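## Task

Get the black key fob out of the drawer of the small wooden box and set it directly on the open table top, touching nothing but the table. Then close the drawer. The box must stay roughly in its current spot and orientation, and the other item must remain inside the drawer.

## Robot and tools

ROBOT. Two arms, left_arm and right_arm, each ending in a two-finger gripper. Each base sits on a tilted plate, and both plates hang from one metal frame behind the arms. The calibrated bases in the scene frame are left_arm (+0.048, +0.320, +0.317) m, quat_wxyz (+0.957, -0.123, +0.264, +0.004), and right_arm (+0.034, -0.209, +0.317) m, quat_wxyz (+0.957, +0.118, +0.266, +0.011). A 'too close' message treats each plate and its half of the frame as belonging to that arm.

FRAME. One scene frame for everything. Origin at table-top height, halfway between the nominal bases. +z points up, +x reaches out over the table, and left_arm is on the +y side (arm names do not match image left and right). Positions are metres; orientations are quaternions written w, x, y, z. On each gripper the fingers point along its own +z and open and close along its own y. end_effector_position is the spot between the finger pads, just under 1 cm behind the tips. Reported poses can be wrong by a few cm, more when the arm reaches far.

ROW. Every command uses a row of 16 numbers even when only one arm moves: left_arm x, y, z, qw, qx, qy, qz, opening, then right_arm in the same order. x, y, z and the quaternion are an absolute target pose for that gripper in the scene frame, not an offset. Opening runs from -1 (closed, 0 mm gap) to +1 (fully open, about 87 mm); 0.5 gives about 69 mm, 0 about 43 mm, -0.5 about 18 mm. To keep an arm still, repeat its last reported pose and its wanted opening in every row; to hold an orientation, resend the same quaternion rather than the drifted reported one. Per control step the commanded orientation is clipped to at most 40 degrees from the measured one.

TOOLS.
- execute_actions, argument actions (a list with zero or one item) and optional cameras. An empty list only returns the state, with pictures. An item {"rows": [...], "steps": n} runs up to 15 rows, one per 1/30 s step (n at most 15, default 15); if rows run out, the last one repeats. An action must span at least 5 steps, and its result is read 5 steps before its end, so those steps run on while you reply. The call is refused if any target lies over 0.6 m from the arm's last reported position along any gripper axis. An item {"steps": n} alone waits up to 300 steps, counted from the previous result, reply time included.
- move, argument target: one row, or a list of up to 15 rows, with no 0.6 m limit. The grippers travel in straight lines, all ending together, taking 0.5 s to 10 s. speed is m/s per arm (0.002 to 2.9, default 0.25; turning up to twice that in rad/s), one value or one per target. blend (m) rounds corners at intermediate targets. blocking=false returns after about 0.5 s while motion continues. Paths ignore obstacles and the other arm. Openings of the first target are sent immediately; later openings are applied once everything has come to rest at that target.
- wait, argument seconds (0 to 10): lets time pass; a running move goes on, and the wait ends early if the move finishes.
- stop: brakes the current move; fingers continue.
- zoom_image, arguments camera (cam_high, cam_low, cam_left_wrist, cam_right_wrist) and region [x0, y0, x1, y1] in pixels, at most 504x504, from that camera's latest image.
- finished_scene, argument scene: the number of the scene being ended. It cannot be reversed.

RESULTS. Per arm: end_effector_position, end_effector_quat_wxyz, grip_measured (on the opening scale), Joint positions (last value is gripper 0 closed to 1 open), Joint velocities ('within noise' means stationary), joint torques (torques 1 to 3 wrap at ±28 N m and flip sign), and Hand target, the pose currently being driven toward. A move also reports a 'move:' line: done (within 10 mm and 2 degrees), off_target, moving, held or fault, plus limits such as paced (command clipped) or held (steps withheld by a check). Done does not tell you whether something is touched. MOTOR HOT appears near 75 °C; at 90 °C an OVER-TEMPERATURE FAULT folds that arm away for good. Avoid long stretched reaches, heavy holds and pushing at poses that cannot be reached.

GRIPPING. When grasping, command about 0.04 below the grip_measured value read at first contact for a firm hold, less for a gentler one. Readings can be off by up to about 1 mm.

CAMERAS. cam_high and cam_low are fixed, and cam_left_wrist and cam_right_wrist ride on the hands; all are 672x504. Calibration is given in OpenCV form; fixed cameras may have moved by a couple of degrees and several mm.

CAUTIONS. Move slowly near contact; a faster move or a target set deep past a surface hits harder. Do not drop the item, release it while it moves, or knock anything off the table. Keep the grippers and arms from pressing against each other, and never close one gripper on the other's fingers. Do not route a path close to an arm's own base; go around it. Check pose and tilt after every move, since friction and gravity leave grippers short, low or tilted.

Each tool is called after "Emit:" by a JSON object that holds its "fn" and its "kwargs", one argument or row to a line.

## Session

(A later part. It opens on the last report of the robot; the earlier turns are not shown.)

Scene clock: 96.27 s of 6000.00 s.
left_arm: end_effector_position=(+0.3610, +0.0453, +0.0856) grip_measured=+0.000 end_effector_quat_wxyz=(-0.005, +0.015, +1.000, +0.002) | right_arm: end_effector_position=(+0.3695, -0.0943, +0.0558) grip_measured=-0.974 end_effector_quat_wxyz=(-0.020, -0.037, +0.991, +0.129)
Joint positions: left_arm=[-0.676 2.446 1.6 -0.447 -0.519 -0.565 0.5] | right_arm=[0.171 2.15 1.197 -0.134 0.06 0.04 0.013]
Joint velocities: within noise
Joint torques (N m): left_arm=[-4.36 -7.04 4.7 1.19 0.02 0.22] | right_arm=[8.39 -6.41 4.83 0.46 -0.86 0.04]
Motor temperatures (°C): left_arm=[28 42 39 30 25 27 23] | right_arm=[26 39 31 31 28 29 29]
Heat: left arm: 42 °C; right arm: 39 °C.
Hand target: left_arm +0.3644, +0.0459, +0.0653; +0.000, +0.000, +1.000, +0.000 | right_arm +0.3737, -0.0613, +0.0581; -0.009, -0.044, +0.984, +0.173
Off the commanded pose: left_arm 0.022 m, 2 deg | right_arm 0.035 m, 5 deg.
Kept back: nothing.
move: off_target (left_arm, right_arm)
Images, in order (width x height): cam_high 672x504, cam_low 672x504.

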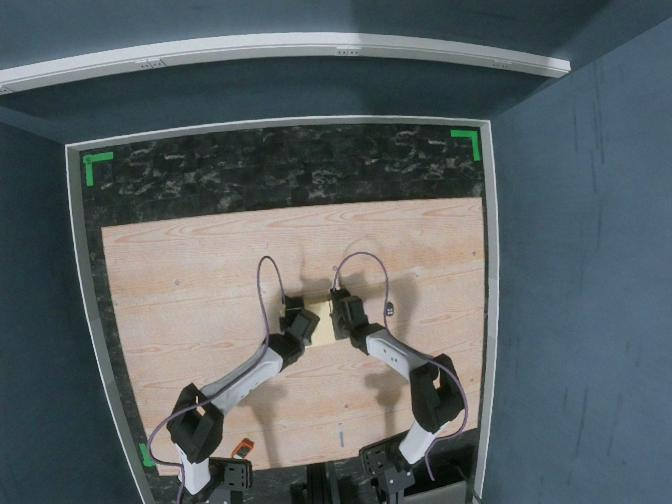

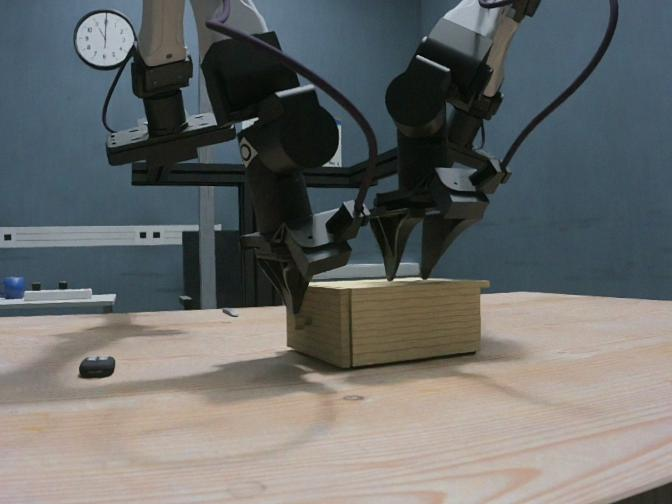

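Emit:
{"fn": "move", "kwargs": {
  "target": [0.365,0.045,0.064,0,0,1,0,0,0.378,-0.040,0.054,-0.0076,-0.0429,0.9839,0.1734,-1],
  "speed": 0.06,
  "cameras": ["cam_high","cam_low"]
}}

Emit:
{"fn": "zoom_image", "kwargs": {
  "camera": "cam_low",
  "region": [270, 240, 510, 390]
}}

Scene clock: 97.53 s of 6000.00 s.
left_arm: end_effector_position=(+0.3610, +0.0453, +0.0856) grip_measured=+0.000 end_effector_quat_wxyz=(-0.005, +0.015, +1.000, +0.002) | right_arm: end_effector_position=(+0.3718, -0.0911, +0.0540) grip_measured=-0.974 end_effector_quat_wxyz=(-0.024, -0.033, +0.994, +0.105)
Joint positions: left_arm=[-0.676 2.446 1.6 -0.447 -0.519 -0.565 0.5] | right_arm=[0.197 2.171 1.233 -0.163 0.119 0.074 0.013]
Joint velocities: within noise
Joint torques (N m): left_arm=[-4.34 -7.02 4.75 1.2 0.02 0.21] | right_arm=[10.35 -5.74 5.26 0.6 -1.17 0.02]
Motor temperatures (°C): left_arm=[28 42 39 30 25 27 23] | right_arm=[27 39 31 31 28 29 29]
Heat: left arm: 42 °C; right arm: 39 °C.
Hand target: left_arm +0.3644, +0.0459, +0.0653; +0.000, +0.000, +1.000, +0.000 | right_arm +0.3756, -0.0429, +0.0584; -0.010, -0.044, +0.984, +0.173
Off the commanded pose: left_arm 0.022 m, 2 deg | right_arm 0.052 m, 8 deg.
Kept back: nothing.
move: off_target (left_arm, right_arm)
Images, in order (width x height): cam_high 672x504, cam_low 672x504.

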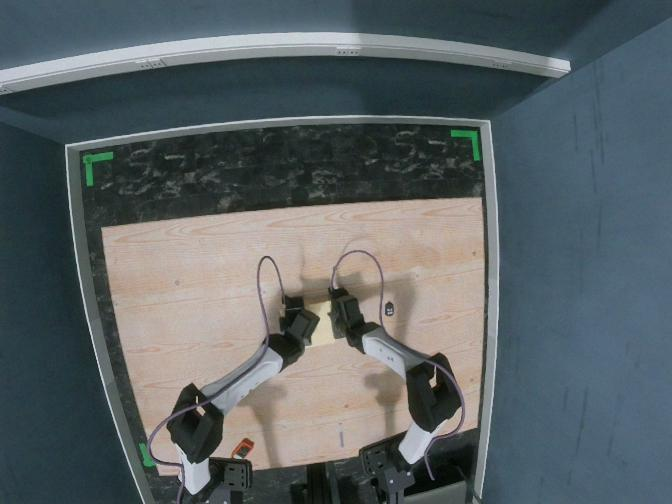

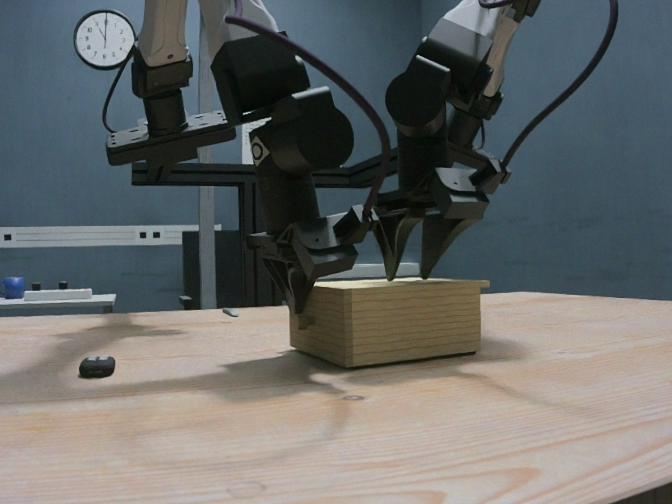

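Scaled by 2.100 from the camera's 672x504 image, which has a finer 960x720 frame.

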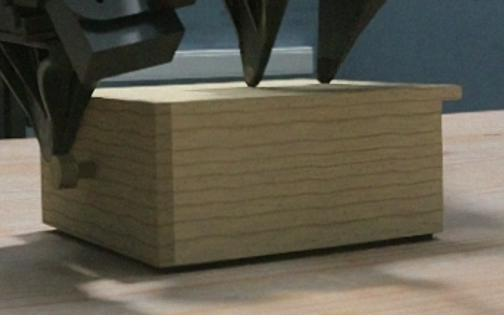

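Emit:
{"fn": "move", "kwargs": {
  "target": [
    [0.365,0.045,0.074,0,0,1,0,0,0.3718,-0.115,0.054,-0.0076,-0.0429,0.9839,0.1734,-1],
    [0.365,0.045,0.125,0,0,1,0,0,0.370,-0.150,0.060,-0.0076,-0.0429,0.9839,0.1734,-1],
    [0.27,0.20,0.18,0,0,1,0,0,0.36,-0.19,0.090,-0.0076,-0.0429,0.9839,0.1734,-1]
  ],
  "speed": [0.1,0.15,0.25],
  "blend": [0,0.015,0],
  "cameras": ["cam_high","cam_low","cam_right_wrist"]
}}

Emit:
{"fn": "zoom_image", "kwargs": {
  "camera": "cam_high",
  "region": [270, 285, 370, 360]
}}

Scene clock: 100.43 s of 6000.00 s.
left_arm: end_effector_position=(+0.2653, +0.2007, +0.1789) grip_measured=+0.000 end_effector_quat_wxyz=(-0.007, +0.007, +1.000, +0.009) | right_arm: end_effector_position=(+0.3506, -0.1853, +0.0792) grip_measured=-0.974 end_effector_quat_wxyz=(-0.024, -0.041, +0.984, +0.171)
Joint positions: left_arm=[-0.604 1.693 0.706 -0.279 -0.508 -0.509 0.5] | right_arm=[-0.09 1.968 1.06 -0.202 -0.146 -0.203 0.013]
Joint velocities: within noise
Joint torques (N m): left_arm=[-2.59 -7.6 2.5 0.69 0.07 0.24] | right_arm=[1.55 -11.55 2.02 -0.06 -0.35 -0.31]
Motor temperatures (°C): left_arm=[28 43 39 30 25 27 23] | right_arm=[27 39 31 30 28 29 29]
Heat: left arm: 43 °C; right arm: 39 °C.
Hand target: left_arm +0.2700, +0.2001, +0.1801; +0.000, +0.000, +1.000, +0.000 | right_arm +0.3599, -0.1899, +0.0895; -0.008, -0.043, +0.984, +0.173
Off the commanded pose: left_arm 0.005 m, 2 deg | right_arm 0.015 m, 2 deg.
Kept back: nothing.
move: off_target (right_arm)
camera_calibration:
cam_right_wrist: T_world_to_cam=[[0.0933627, -0.935226, -0.34152, -0.180785], [-0.586452, -0.328855, 0.740222, 0.10576], [-0.804586, 0.131176, -0.579167, 0.488686], [0, 0, 0, 1]] pos_world=[0.472091, -0.198399, 0.143003]
Images, in order (width x height): cam_high 672x504, cam_low 672x504, cam_right_wrist 672x504.

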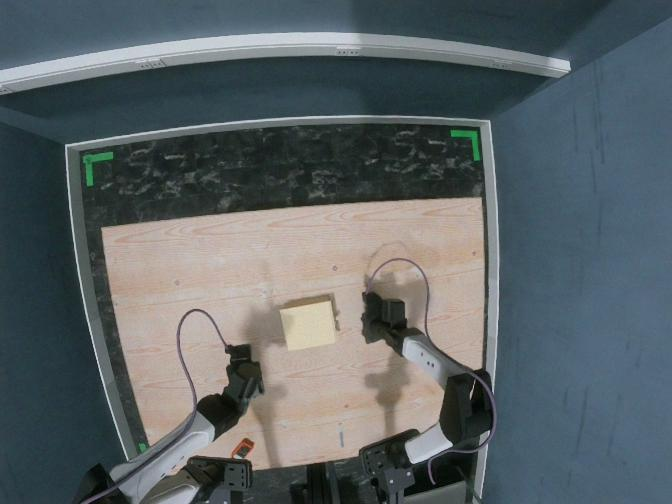

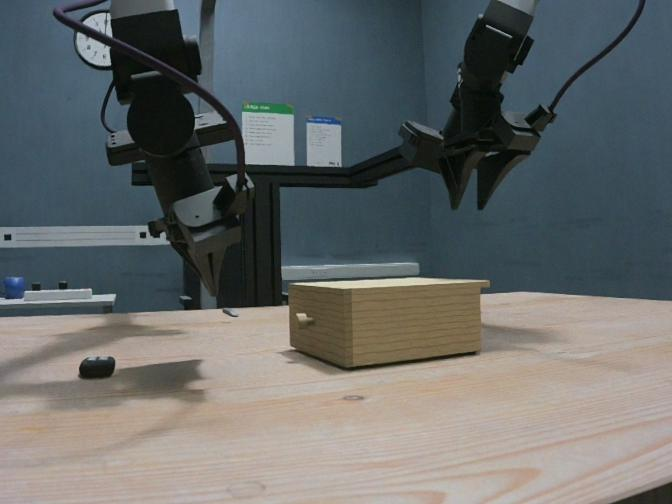

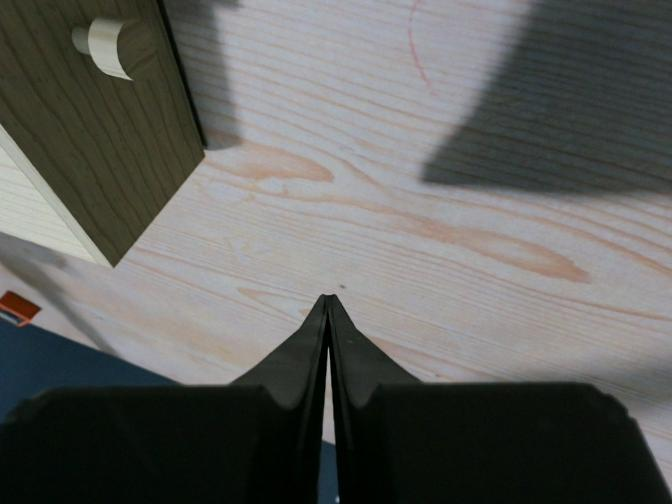

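Scaled by 5.040 from the camera's 672x504 image, which has a finer 960x720 frame.

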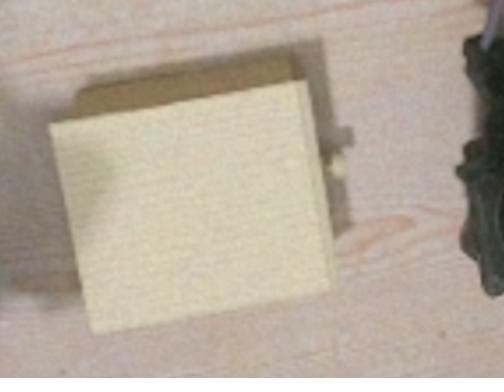

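Emit:
{"fn": "move", "kwargs": {
  "target": [
    [0.27,0.20,0.18,0,0,1,0,0,0.372,-0.118,0.054,-0.0076,-0.0429,0.9839,0.1734,-1],
    [0.27,0.20,0.18,0,0,1,0,0,0.370,-0.076,0.054,-0.0076,-0.0429,0.9839,0.1734,-1]
  ],
  "speed": [0.15,0.06],
  "blend": [0.01,0],
  "cameras": ["cam_high"]
}}

Emit:
{"fn": "zoom_image", "kwargs": {
  "camera": "cam_high",
  "region": [270, 285, 370, 360]
}}

Scene clock: 103.53 s of 6000.00 s.
left_arm: end_effector_position=(+0.2657, +0.2003, +0.1788) grip_measured=+0.000 end_effector_quat_wxyz=(-0.006, +0.007, +1.000, +0.008) | right_arm: end_effector_position=(+0.3656, -0.0924, +0.0562) grip_measured=-0.974 end_effector_quat_wxyz=(-0.016, -0.043, +0.986, +0.158)
Joint positions: left_arm=[-0.604 1.693 0.706 -0.276 -0.507 -0.507 0.5] | right_arm=[0.152 2.141 1.169 -0.105 -0.007 0.009 0.013]
Joint velocities: within noise
Joint torques (N m): left_arm=[-2.55 -7.58 2.54 0.69 0.05 0.22] | right_arm=[6.37 -6.71 4.15 0.41 -0.37 0.01]
Motor temperatures (°C): left_arm=[28 43 38 30 25 27 23] | right_arm=[27 40 31 30 28 29 28]
Heat: left arm: 43 °C; right arm: 40 °C.
Hand target: left_arm +0.2701, +0.2000, +0.1800; +0.000, +0.000, +1.000, +0.000 | right_arm +0.3696, -0.0763, +0.0547; -0.008, -0.043, +0.984, +0.174
Off the commanded pose: left_arm 0.004 m, 1 deg | right_arm 0.017 m, 2 deg.
Kept back: nothing.
move: off_target (right_arm)
Images, in order (width x height): cam_high 672x504.

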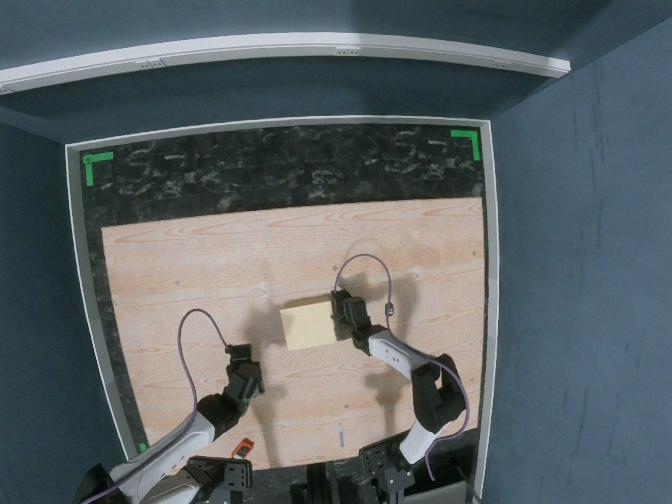

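Scaled by 5.040 from the camera's 672x504 image, which has a finer 960x720 frame.

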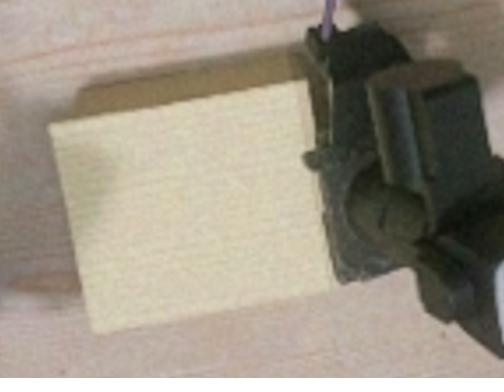

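Emit:
{"fn": "move", "kwargs": {
  "target": [0.27,0.20,0.18,0,0,1,0,0,0.370,-0.058,0.052,-0.0076,-0.0429,0.9839,0.1734,-1],
  "speed": 0.06,
  "cameras": ["cam_high"]
}}

Emit:
{"fn": "zoom_image", "kwargs": {
  "camera": "cam_high",
  "region": [270, 285, 370, 360]
}}

Scene clock: 104.50 s of 6000.00 s.
left_arm: end_effector_position=(+0.2657, +0.2003, +0.1788) grip_measured=+0.000 end_effector_quat_wxyz=(-0.006, +0.007, +1.000, +0.008) | right_arm: end_effector_position=(+0.3670, -0.0910, +0.0520) grip_measured=-0.974 end_effector_quat_wxyz=(-0.017, -0.035, +0.990, +0.133)
Joint positions: left_arm=[-0.604 1.693 0.706 -0.276 -0.507 -0.507 0.5] | right_arm=[0.173 2.16 1.186 -0.105 0.053 0.045 0.013]
Joint velocities: within noise
Joint torques (N m): left_arm=[-2.61 -7.61 2.47 0.68 0.07 0.22] | right_arm=[8.55 -6.22 4.4 0.44 -0.73 -0.02]
Motor temperatures (°C): left_arm=[28 43 38 30 25 27 23] | right_arm=[27 39 31 30 28 29 28]
Heat: left arm: 43 °C; right arm: 39 °C.
Hand target: left_arm +0.2700, +0.2000, +0.1800; +0.000, +0.000, +1.000, +0.000 | right_arm +0.3688, -0.0592, +0.0539; -0.009, -0.043, +0.984, +0.173
Off the commanded pose: left_arm 0.004 m, 1 deg | right_arm 0.033 m, 5 deg.
Kept back: nothing.
move: off_target (right_arm)
Images, in order (width x height): cam_high 672x504.

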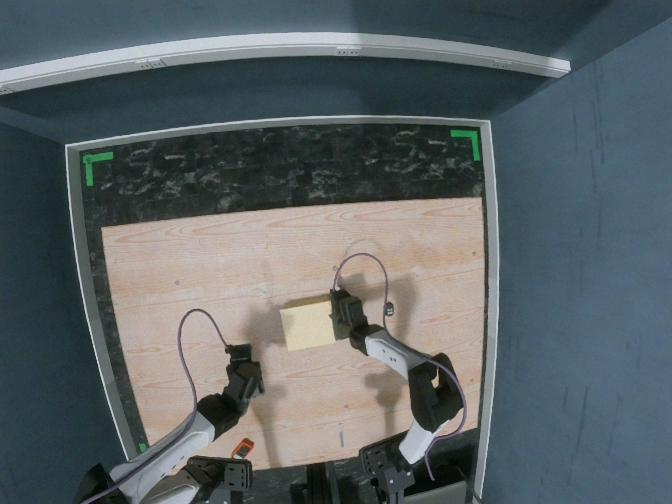

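Scaled by 5.040 from the camera's 672x504 image, which has a finer 960x720 frame.

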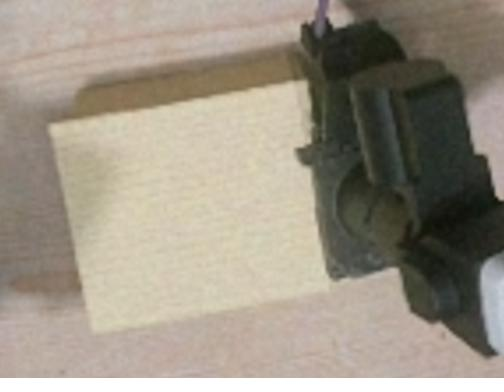

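Emit:
{"fn": "move", "kwargs": {
  "target": [0.27,0.20,0.18,0,0,1,0,0,0.370,-0.044,0.052,-0.0076,-0.0429,0.9839,0.1734,-1],
  "speed": 0.06,
  "cameras": ["cam_high"]
}}

Emit:
{"fn": "zoom_image", "kwargs": {
  "camera": "cam_high",
  "region": [270, 285, 370, 360]
}}

Scene clock: 105.43 s of 6000.00 s.
left_arm: end_effector_position=(+0.2657, +0.2003, +0.1788) grip_measured=+0.000 end_effector_quat_wxyz=(-0.006, +0.007, +1.000, +0.008) | right_arm: end_effector_position=(+0.3661, -0.0712, +0.0521) grip_measured=-0.974 end_effector_quat_wxyz=(-0.017, -0.038, +0.989, +0.139)
Joint positions: left_arm=[-0.604 1.693 0.706 -0.276 -0.507 -0.507 0.5] | right_arm=[0.216 2.186 1.207 -0.104 0.061 0.076 0.013]
Joint velocities: within noise
Joint torques (N m): left_arm=[-2.55 -7.6 2.47 0.67 0.07 0.22] | right_arm=[7.79 -6.41 4.68 0.45 -0.71 0.03]
Motor temperatures (°C): left_arm=[28 43 38 30 25 27 23] | right_arm=[27 39 31 30 28 29 28]
Heat: left arm: 43 °C; right arm: 39 °C.
Hand target: left_arm +0.2700, +0.2001, +0.1800; +0.000, +0.000, +1.000, +0.000 | right_arm +0.3691, -0.0450, +0.0534; -0.008, -0.043, +0.984, +0.173
Off the commanded pose: left_arm 0.004 m, 1 deg | right_arm 0.027 m, 4 deg.
Kept back: nothing.
move: off_target (right_arm)
Images, in order (width x height): cam_high 672x504.

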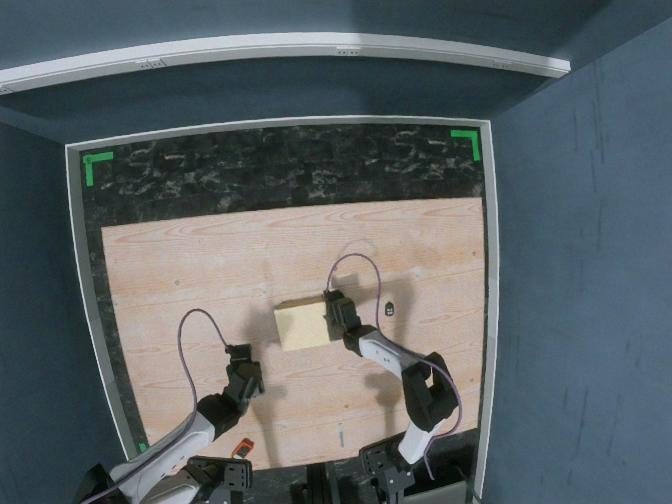

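Scaled by 5.040 from the camera's 672x504 image, which has a finer 960x720 frame.

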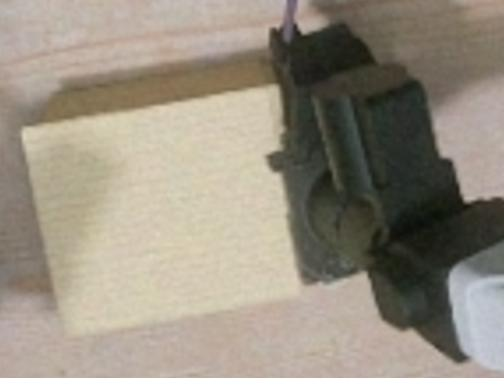

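Emit:
{"fn": "move", "kwargs": {
  "target": [
    [0.268,0.10,0.14,0.342,0,0.9397,0,-1,0.368,-0.100,0.056,-0.0076,-0.0429,0.9839,0.1734,-1],
    [0.265,0.045,0.095,0.342,0,0.9397,0,-1,0.35,-0.18,0.095,-0.0076,-0.0429,0.9839,0.1734,-1]
  ],
  "speed": [0.25,0.2],
  "blend": [0.03,0],
  "cameras": ["cam_high","cam_left_wrist"]
}}

Emit:
{"fn": "zoom_image", "kwargs": {
  "camera": "cam_high",
  "region": [270, 285, 370, 360]
}}

Scene clock: 109.20 s of 6000.00 s.
left_arm: end_effector_position=(+0.2663, +0.0444, +0.0955) grip_measured=-0.993 end_effector_quat_wxyz=(+0.336, -0.002, +0.942, -0.007) | right_arm: end_effector_position=(+0.3425, -0.1777, +0.0855) grip_measured=-0.974 end_effector_quat_wxyz=(-0.022, -0.039, +0.985, +0.169)
Joint positions: left_arm=[-1.006 2.573 0.801 1.086 -1.03 -0.371 0.004] | right_arm=[-0.067 1.935 1.003 -0.17 -0.132 -0.178 0.013]
Joint velocities: within noise
Joint torques (N m): left_arm=[-6.69 -6.39 1.58 1.56 -0.33 0.25] | right_arm=[2.02 -10.86 1.87 -0.03 -0.33 -0.32]
Motor temperatures (°C): left_arm=[28 43 38 30 25 27 23] | right_arm=[27 39 31 30 28 29 28]
Heat: left arm: 43 °C; right arm: 39 °C.
Hand target: left_arm +0.2650, +0.0451, +0.0950; +0.342, +0.000, +0.940, +0.000 | right_arm +0.3498, -0.1799, +0.0946; -0.008, -0.043, +0.984, +0.173
Off the commanded pose: left_arm 0.002 m, 1 deg | right_arm 0.012 m, 2 deg.
Kept back: nothing.
move: off_target (right_arm)
camera_calibration:
cam_left_wrist: T_world_to_cam=[[0.0042647, -0.999984, 0.00373974, 0.0409421], [-0.986782, -0.0036025, 0.162015, 0.272117], [-0.161999, -0.00438125, -0.986781, 0.27853], [0, 0, 0, 1]] pos_world=[0.313467, 0.0431421, 0.230608]
Images, in order (width x height): cam_high 672x504, cam_left_wrist 672x504.

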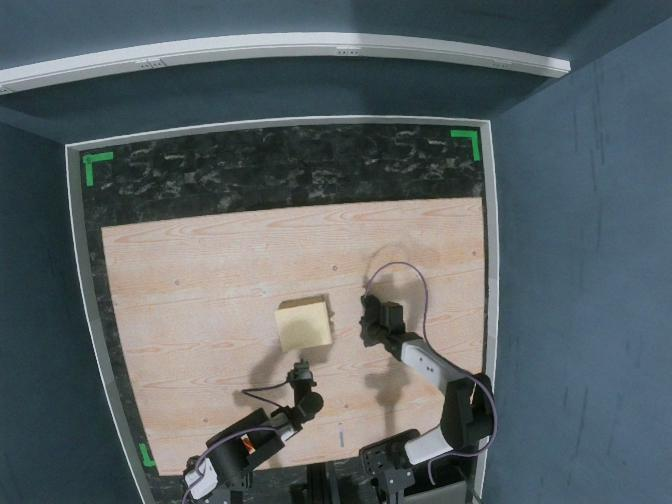

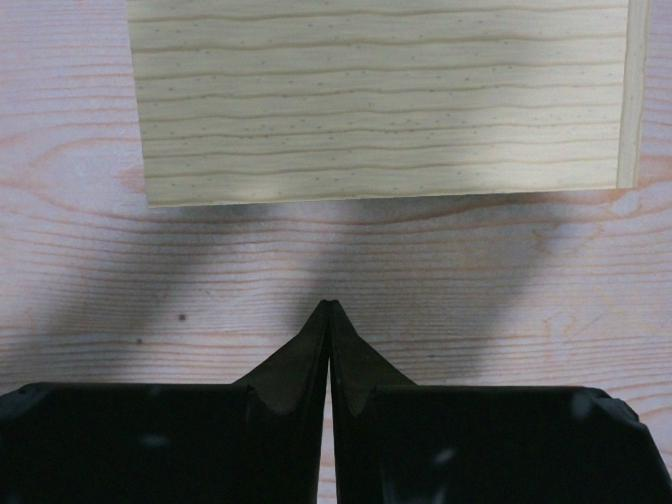

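Scaled by 5.040 from the camera's 672x504 image, which has a finer 960x720 frame.

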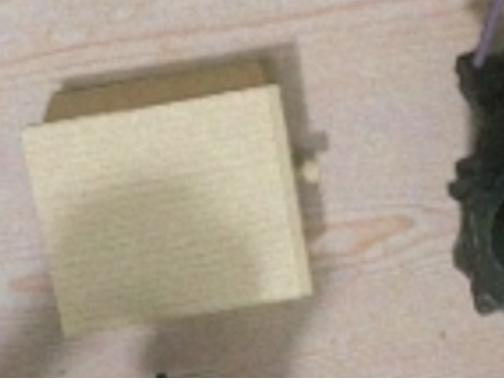

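Emit:
{"fn": "move", "kwargs": {
  "target": [
    [0.270,0.067,0.060,0.342,0,0.9397,0,-1,0.35,-0.18,0.095,-0.0076,-0.0429,0.9839,0.1734,-1],
    [0.320,0.067,0.050,0.342,0,0.9397,0,-1,0.35,-0.18,0.095,-0.0076,-0.0429,0.9839,0.1734,-1]
  ],
  "speed": [0.15,0.06],
  "blend": [0.01,0],
  "cameras": ["cam_high","cam_left_wrist"]
}}

Emit:
{"fn": "zoom_image", "kwargs": {
  "camera": "cam_high",
  "region": [270, 285, 370, 360]
}}

Scene clock: 111.67 s of 6000.00 s.
left_arm: end_effector_position=(+0.2953, +0.0708, +0.0428) grip_measured=-0.993 end_effector_quat_wxyz=(+0.324, +0.025, +0.946, +0.007) | right_arm: end_effector_position=(+0.3420, -0.1775, +0.0856) grip_measured=-0.974 end_effector_quat_wxyz=(-0.022, -0.040, +0.984, +0.170)
Joint positions: left_arm=[-0.813 2.688 0.871 1.244 -0.875 -0.155 0.003] | right_arm=[-0.067 1.935 1.003 -0.171 -0.133 -0.18 0.013]
Joint velocities: within noise
Joint torques (N m): left_arm=[-3.9 -10.24 1.91 1.77 -0.02 0.25] | right_arm=[1.98 -10.84 1.89 -0.04 -0.32 -0.31]
Motor temperatures (°C): left_arm=[28 44 38 30 25 27 23] | right_arm=[27 40 31 30 28 29 28]
Heat: left arm: 44 °C; right arm: 40 °C.
Hand target: left_arm +0.3199, +0.0677, +0.0505; +0.342, +0.000, +0.940, +0.000 | right_arm +0.3498, -0.1799, +0.0946; -0.008, -0.043, +0.984, +0.173
Off the commanded pose: left_arm 0.026 m, 4 deg | right_arm 0.013 m, 2 deg.
Kept back: nothing.
move: off_target (left_arm, right_arm)
camera_calibration:
cam_left_wrist: T_world_to_cam=[[-0.0366233, -0.998492, -0.0408878, 0.0812544], [-0.981712, 0.0282989, 0.188255, 0.304471], [-0.186814, 0.0470345, -0.981269, 0.234712], [0, 0, 0, 1]] pos_world=[0.345727, 0.061476, 0.17632]
Images, in order (width x height): cam_high 672x504, cam_left_wrist 672x504.

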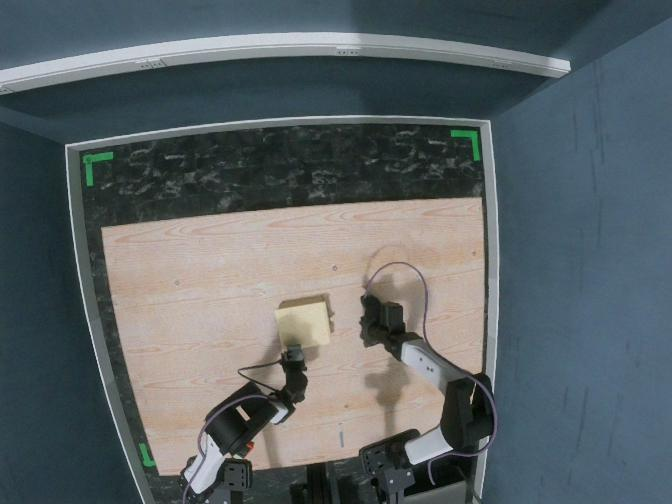

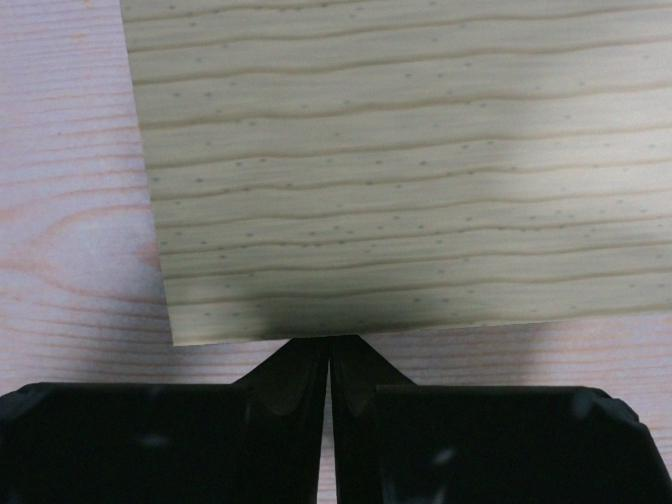

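Scaled by 5.040 from the camera's 672x504 image, which has a finer 960x720 frame.

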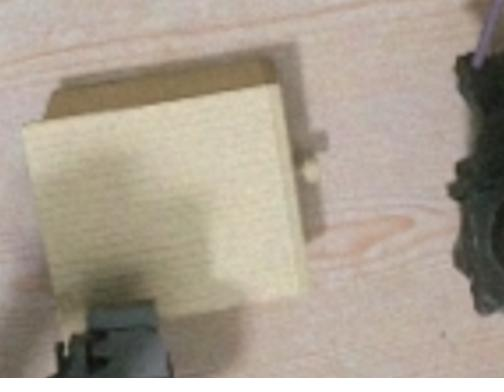

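Emit:
{"fn": "move", "kwargs": {
  "target": [0.334,0.066,0.052,0.342,0,0.9397,0,-1,0.35,-0.18,0.095,-0.0076,-0.0429,0.9839,0.1734,-1],
  "speed": 0.06,
  "cameras": ["cam_high"]
}}

Emit:
{"fn": "zoom_image", "kwargs": {
  "camera": "cam_high",
  "region": [270, 285, 370, 360]
}}

Scene clock: 112.70 s of 6000.00 s.
left_arm: end_effector_position=(+0.3082, +0.0728, +0.0419) grip_measured=-0.993 end_effector_quat_wxyz=(+0.322, +0.024, +0.946, +0.013) | right_arm: end_effector_position=(+0.3420, -0.1775, +0.0856) grip_measured=-0.974 end_effector_quat_wxyz=(-0.022, -0.040, +0.984, +0.170)
Joint positions: left_arm=[-0.788 2.664 0.893 1.202 -0.864 -0.139 0.003] | right_arm=[-0.067 1.935 1.003 -0.171 -0.133 -0.18 0.013]
Joint velocities: within noise
Joint torques (N m): left_arm=[-4.53 -10.8 2.03 1.77 0.05 0.27] | right_arm=[2.13 -10.82 1.76 -0.04 -0.3 -0.31]
Motor temperatures (°C): left_arm=[28 44 38 31 25 27 23] | right_arm=[27 40 31 30 28 29 28]
Heat: left arm: 44 °C; right arm: 40 °C.
Hand target: left_arm +0.3337, +0.0667, +0.0525; +0.342, +0.000, +0.940, +0.000 | right_arm +0.3498, -0.1799, +0.0946; -0.008, -0.043, +0.984, +0.173
Off the commanded pose: left_arm 0.029 m, 4 deg | right_arm 0.013 m, 2 deg.
Kept back: nothing.
move: off_target (left_arm, right_arm)
Images, in order (width x height): cam_high 672x504.

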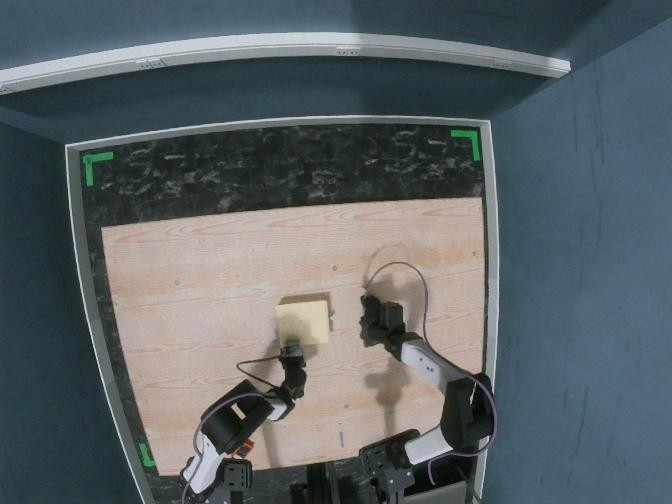

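Scaled by 5.040 from the camera's 672x504 image, which has a finer 960x720 frame.

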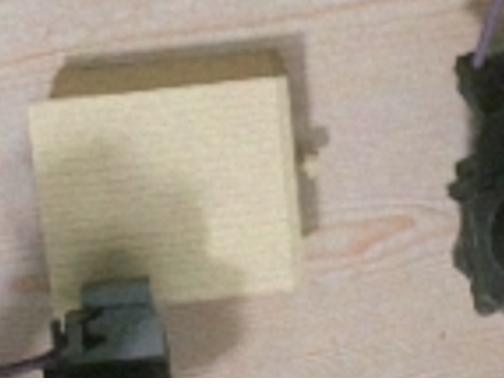

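Emit:
{"fn": "move", "kwargs": {
  "target": [0.341,0.064,0.053,0.342,0,0.9397,0,-1,0.35,-0.18,0.095,-0.0076,-0.0429,0.9839,0.1734,-1],
  "speed": 0.06,
  "cameras": ["cam_high"]
}}

Emit:
{"fn": "zoom_image", "kwargs": {
  "camera": "cam_high",
  "region": [270, 285, 370, 360]
}}

Scene clock: 113.63 s of 6000.00 s.
left_arm: end_effector_position=(+0.3081, +0.0726, +0.0415) grip_measured=-0.993 end_effector_quat_wxyz=(+0.316, +0.033, +0.948, +0.017) | right_arm: end_effector_position=(+0.3420, -0.1775, +0.0856) grip_measured=-0.974 end_effector_quat_wxyz=(-0.022, -0.040, +0.984, +0.170)
Joint positions: left_arm=[-0.788 2.655 0.9 1.167 -0.864 -0.134 0.003] | right_arm=[-0.067 1.935 1.003 -0.171 -0.134 -0.18 0.013]
Joint velocities: within noise
Joint torques (N m): left_arm=[-4.04 -11.32 2.71 1.87 0.09 0.24] | right_arm=[2.15 -10.84 1.87 -0.02 -0.33 -0.3]
Motor temperatures (°C): left_arm=[28 45 38 31 25 27 23] | right_arm=[27 40 31 30 28 29 28]
Heat: left arm: 45 °C; right arm: 40 °C.
Hand target: left_arm +0.3406, +0.0653, +0.0540; +0.343, +0.000, +0.939, +0.001 | right_arm +0.3498, -0.1798, +0.0946; -0.008, -0.043, +0.984, +0.173
Off the commanded pose: left_arm 0.036 m, 5 deg | right_arm 0.013 m, 2 deg.
Kept back: nothing.
move: off_target (left_arm, right_arm)
Images, in order (width x height): cam_high 672x504.

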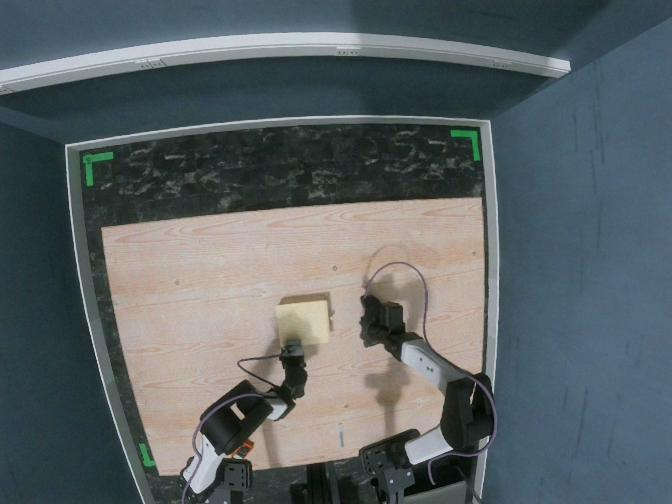

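Scaled by 5.040 from the camera's 672x504 image, which has a finer 960x720 frame.

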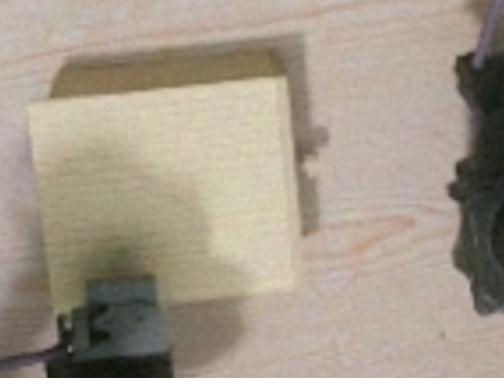

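Emit:
{"fn": "move", "kwargs": {
  "target": [0.349,0.063,0.056,0.342,0,0.9397,0,-1,0.35,-0.18,0.095,-0.0076,-0.0429,0.9839,0.1734,-1],
  "speed": 0.06,
  "cameras": ["cam_high"]
}}

Emit:
{"fn": "zoom_image", "kwargs": {
  "camera": "cam_high",
  "region": [270, 285, 370, 360]
}}

Scene clock: 114.57 s of 6000.00 s.
left_arm: end_effector_position=(+0.3177, +0.0719, +0.0438) grip_measured=-0.993 end_effector_quat_wxyz=(+0.316, +0.032, +0.948, +0.018) | right_arm: end_effector_position=(+0.3419, -0.1775, +0.0857) grip_measured=-0.974 end_effector_quat_wxyz=(-0.022, -0.040, +0.984, +0.170)
Joint positions: left_arm=[-0.778 2.633 0.914 1.139 -0.859 -0.127 0.003] | right_arm=[-0.067 1.935 1.003 -0.172 -0.134 -0.18 0.013]
Joint velocities: within noise
Joint torques (N m): left_arm=[-4.38 -11.28 2.67 1.87 0.1 0.2] | right_arm=[2.14 -10.8 1.92 -0.06 -0.3 -0.32]
Motor temperatures (°C): left_arm=[28 45 38 31 25 27 23] | right_arm=[27 40 31 30 28 29 28]
Heat: left arm: 45 °C; right arm: 40 °C.
Hand target: left_arm +0.3485, +0.0641, +0.0569; +0.342, +0.000, +0.940, +0.000 | right_arm +0.3498, -0.1798, +0.0946; -0.008, -0.043, +0.984, +0.173
Off the commanded pose: left_arm 0.035 m, 5 deg | right_arm 0.013 m, 2 deg.
Kept back: nothing.
move: off_target (left_arm, right_arm)
Images, in order (width x height): cam_high 672x504.

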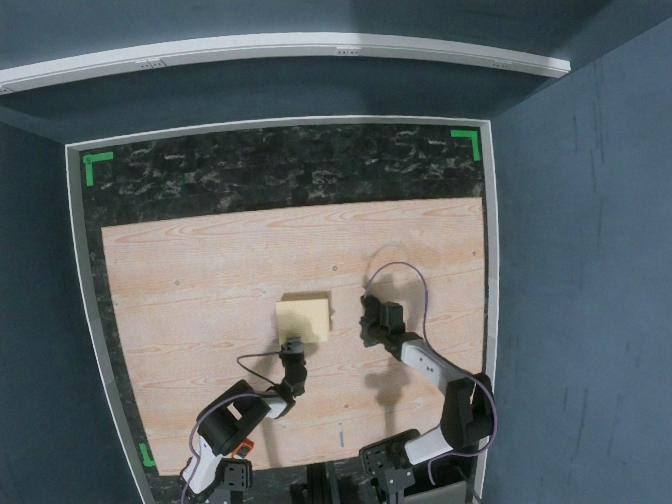

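Scaled by 5.040 from the camera's 672x504 image, which has a finer 960x720 frame.

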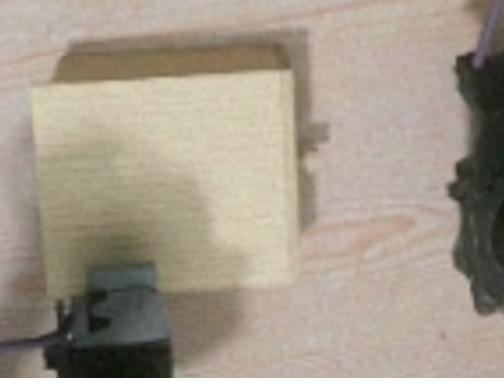

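Emit:
{"fn": "move", "kwargs": {
  "target": [
    [0.290,0.070,0.058,0.342,0,0.9397,0,-1,0.35,-0.18,0.095,-0.0076,-0.0429,0.9839,0.1734,-1],
    [0.24,0.12,0.15,0.342,0,0.9397,0,-1,0.33,-0.20,0.12,-0.0076,-0.0429,0.9839,0.1734,-1]
  ],
  "speed": [0.15,0.2],
  "blend": [0.015,0],
  "cameras": ["cam_high","cam_low"]
}}

Emit:
{"fn": "zoom_image", "kwargs": {
  "camera": "cam_low",
  "region": [270, 240, 510, 390]
}}

Emit:
{"fn": "zoom_image", "kwargs": {
  "camera": "cam_high",
  "region": [270, 285, 410, 360]
}}

Scene clock: 116.50 s of 6000.00 s.
left_arm: end_effector_position=(+0.2357, +0.1198, +0.1453) grip_measured=-0.993 end_effector_quat_wxyz=(+0.336, +0.009, +0.942, -0.005) | right_arm: end_effector_position=(+0.3224, -0.1959, +0.1110) grip_measured=-0.974 end_effector_quat_wxyz=(-0.023, -0.042, +0.984, +0.172)
Joint positions: left_arm=[-1.065 2.35 0.409 1.187 -1.072 -0.428 0.003] | right_arm=[-0.116 1.804 0.9 -0.209 -0.158 -0.227 0.013]
Joint velocities: within noise
Joint torques (N m): left_arm=[-5.15 -7.62 0.57 1.26 -0.35 0.06] | right_arm=[1.13 -10.65 1.98 -0.08 -0.32 -0.28]
Motor temperatures (°C): left_arm=[28 45 38 31 25 27 23] | right_arm=[27 40 31 30 28 29 28]
Heat: left arm: 45 °C; right arm: 40 °C.
Hand target: left_arm +0.2400, +0.1200, +0.1499; +0.342, +0.000, +0.940, +0.000 | right_arm +0.3299, -0.1999, +0.1196; -0.008, -0.043, +0.984, +0.173
Off the commanded pose: left_arm 0.006 m, 1 deg | right_arm 0.012 m, 2 deg.
Kept back: nothing.
move: off_target (right_arm)
Images, in order (width x height): cam_high 672x504, cam_low 672x504.

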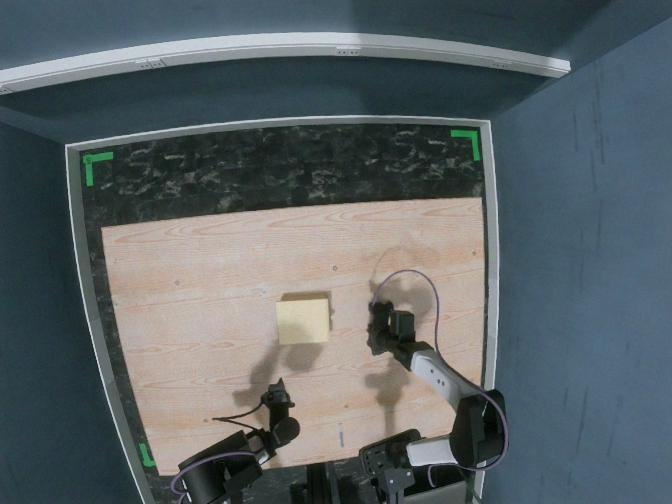

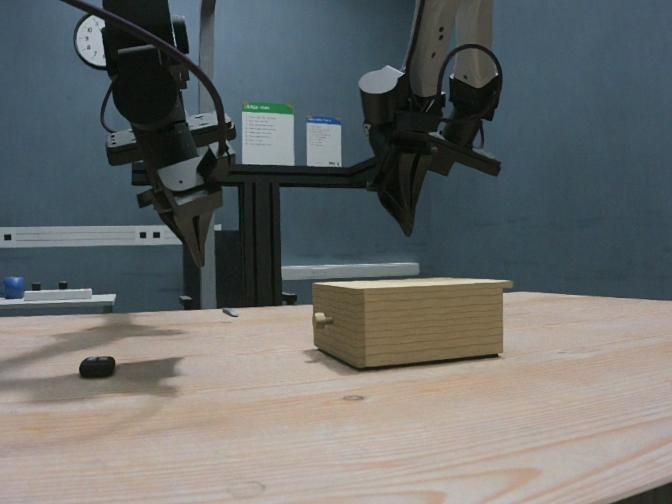

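Scaled by 2.100 from the camera's 672x504 image, which has a finer 960x720 frame.

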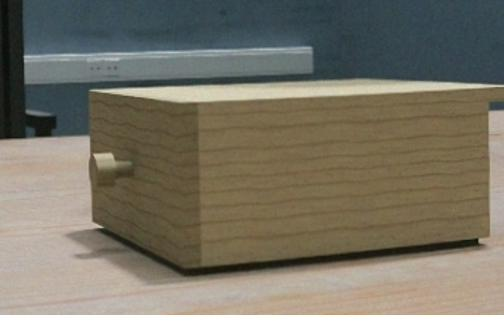

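Scaled by 3.600 from the camera's 672x504 image, which has a finer 960x720 frame.

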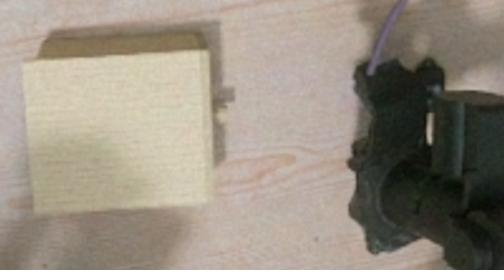

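Emit:
{"fn": "finished_scene", "kwargs": {
  "scene": 1
}}

The scene is finished: the task was done.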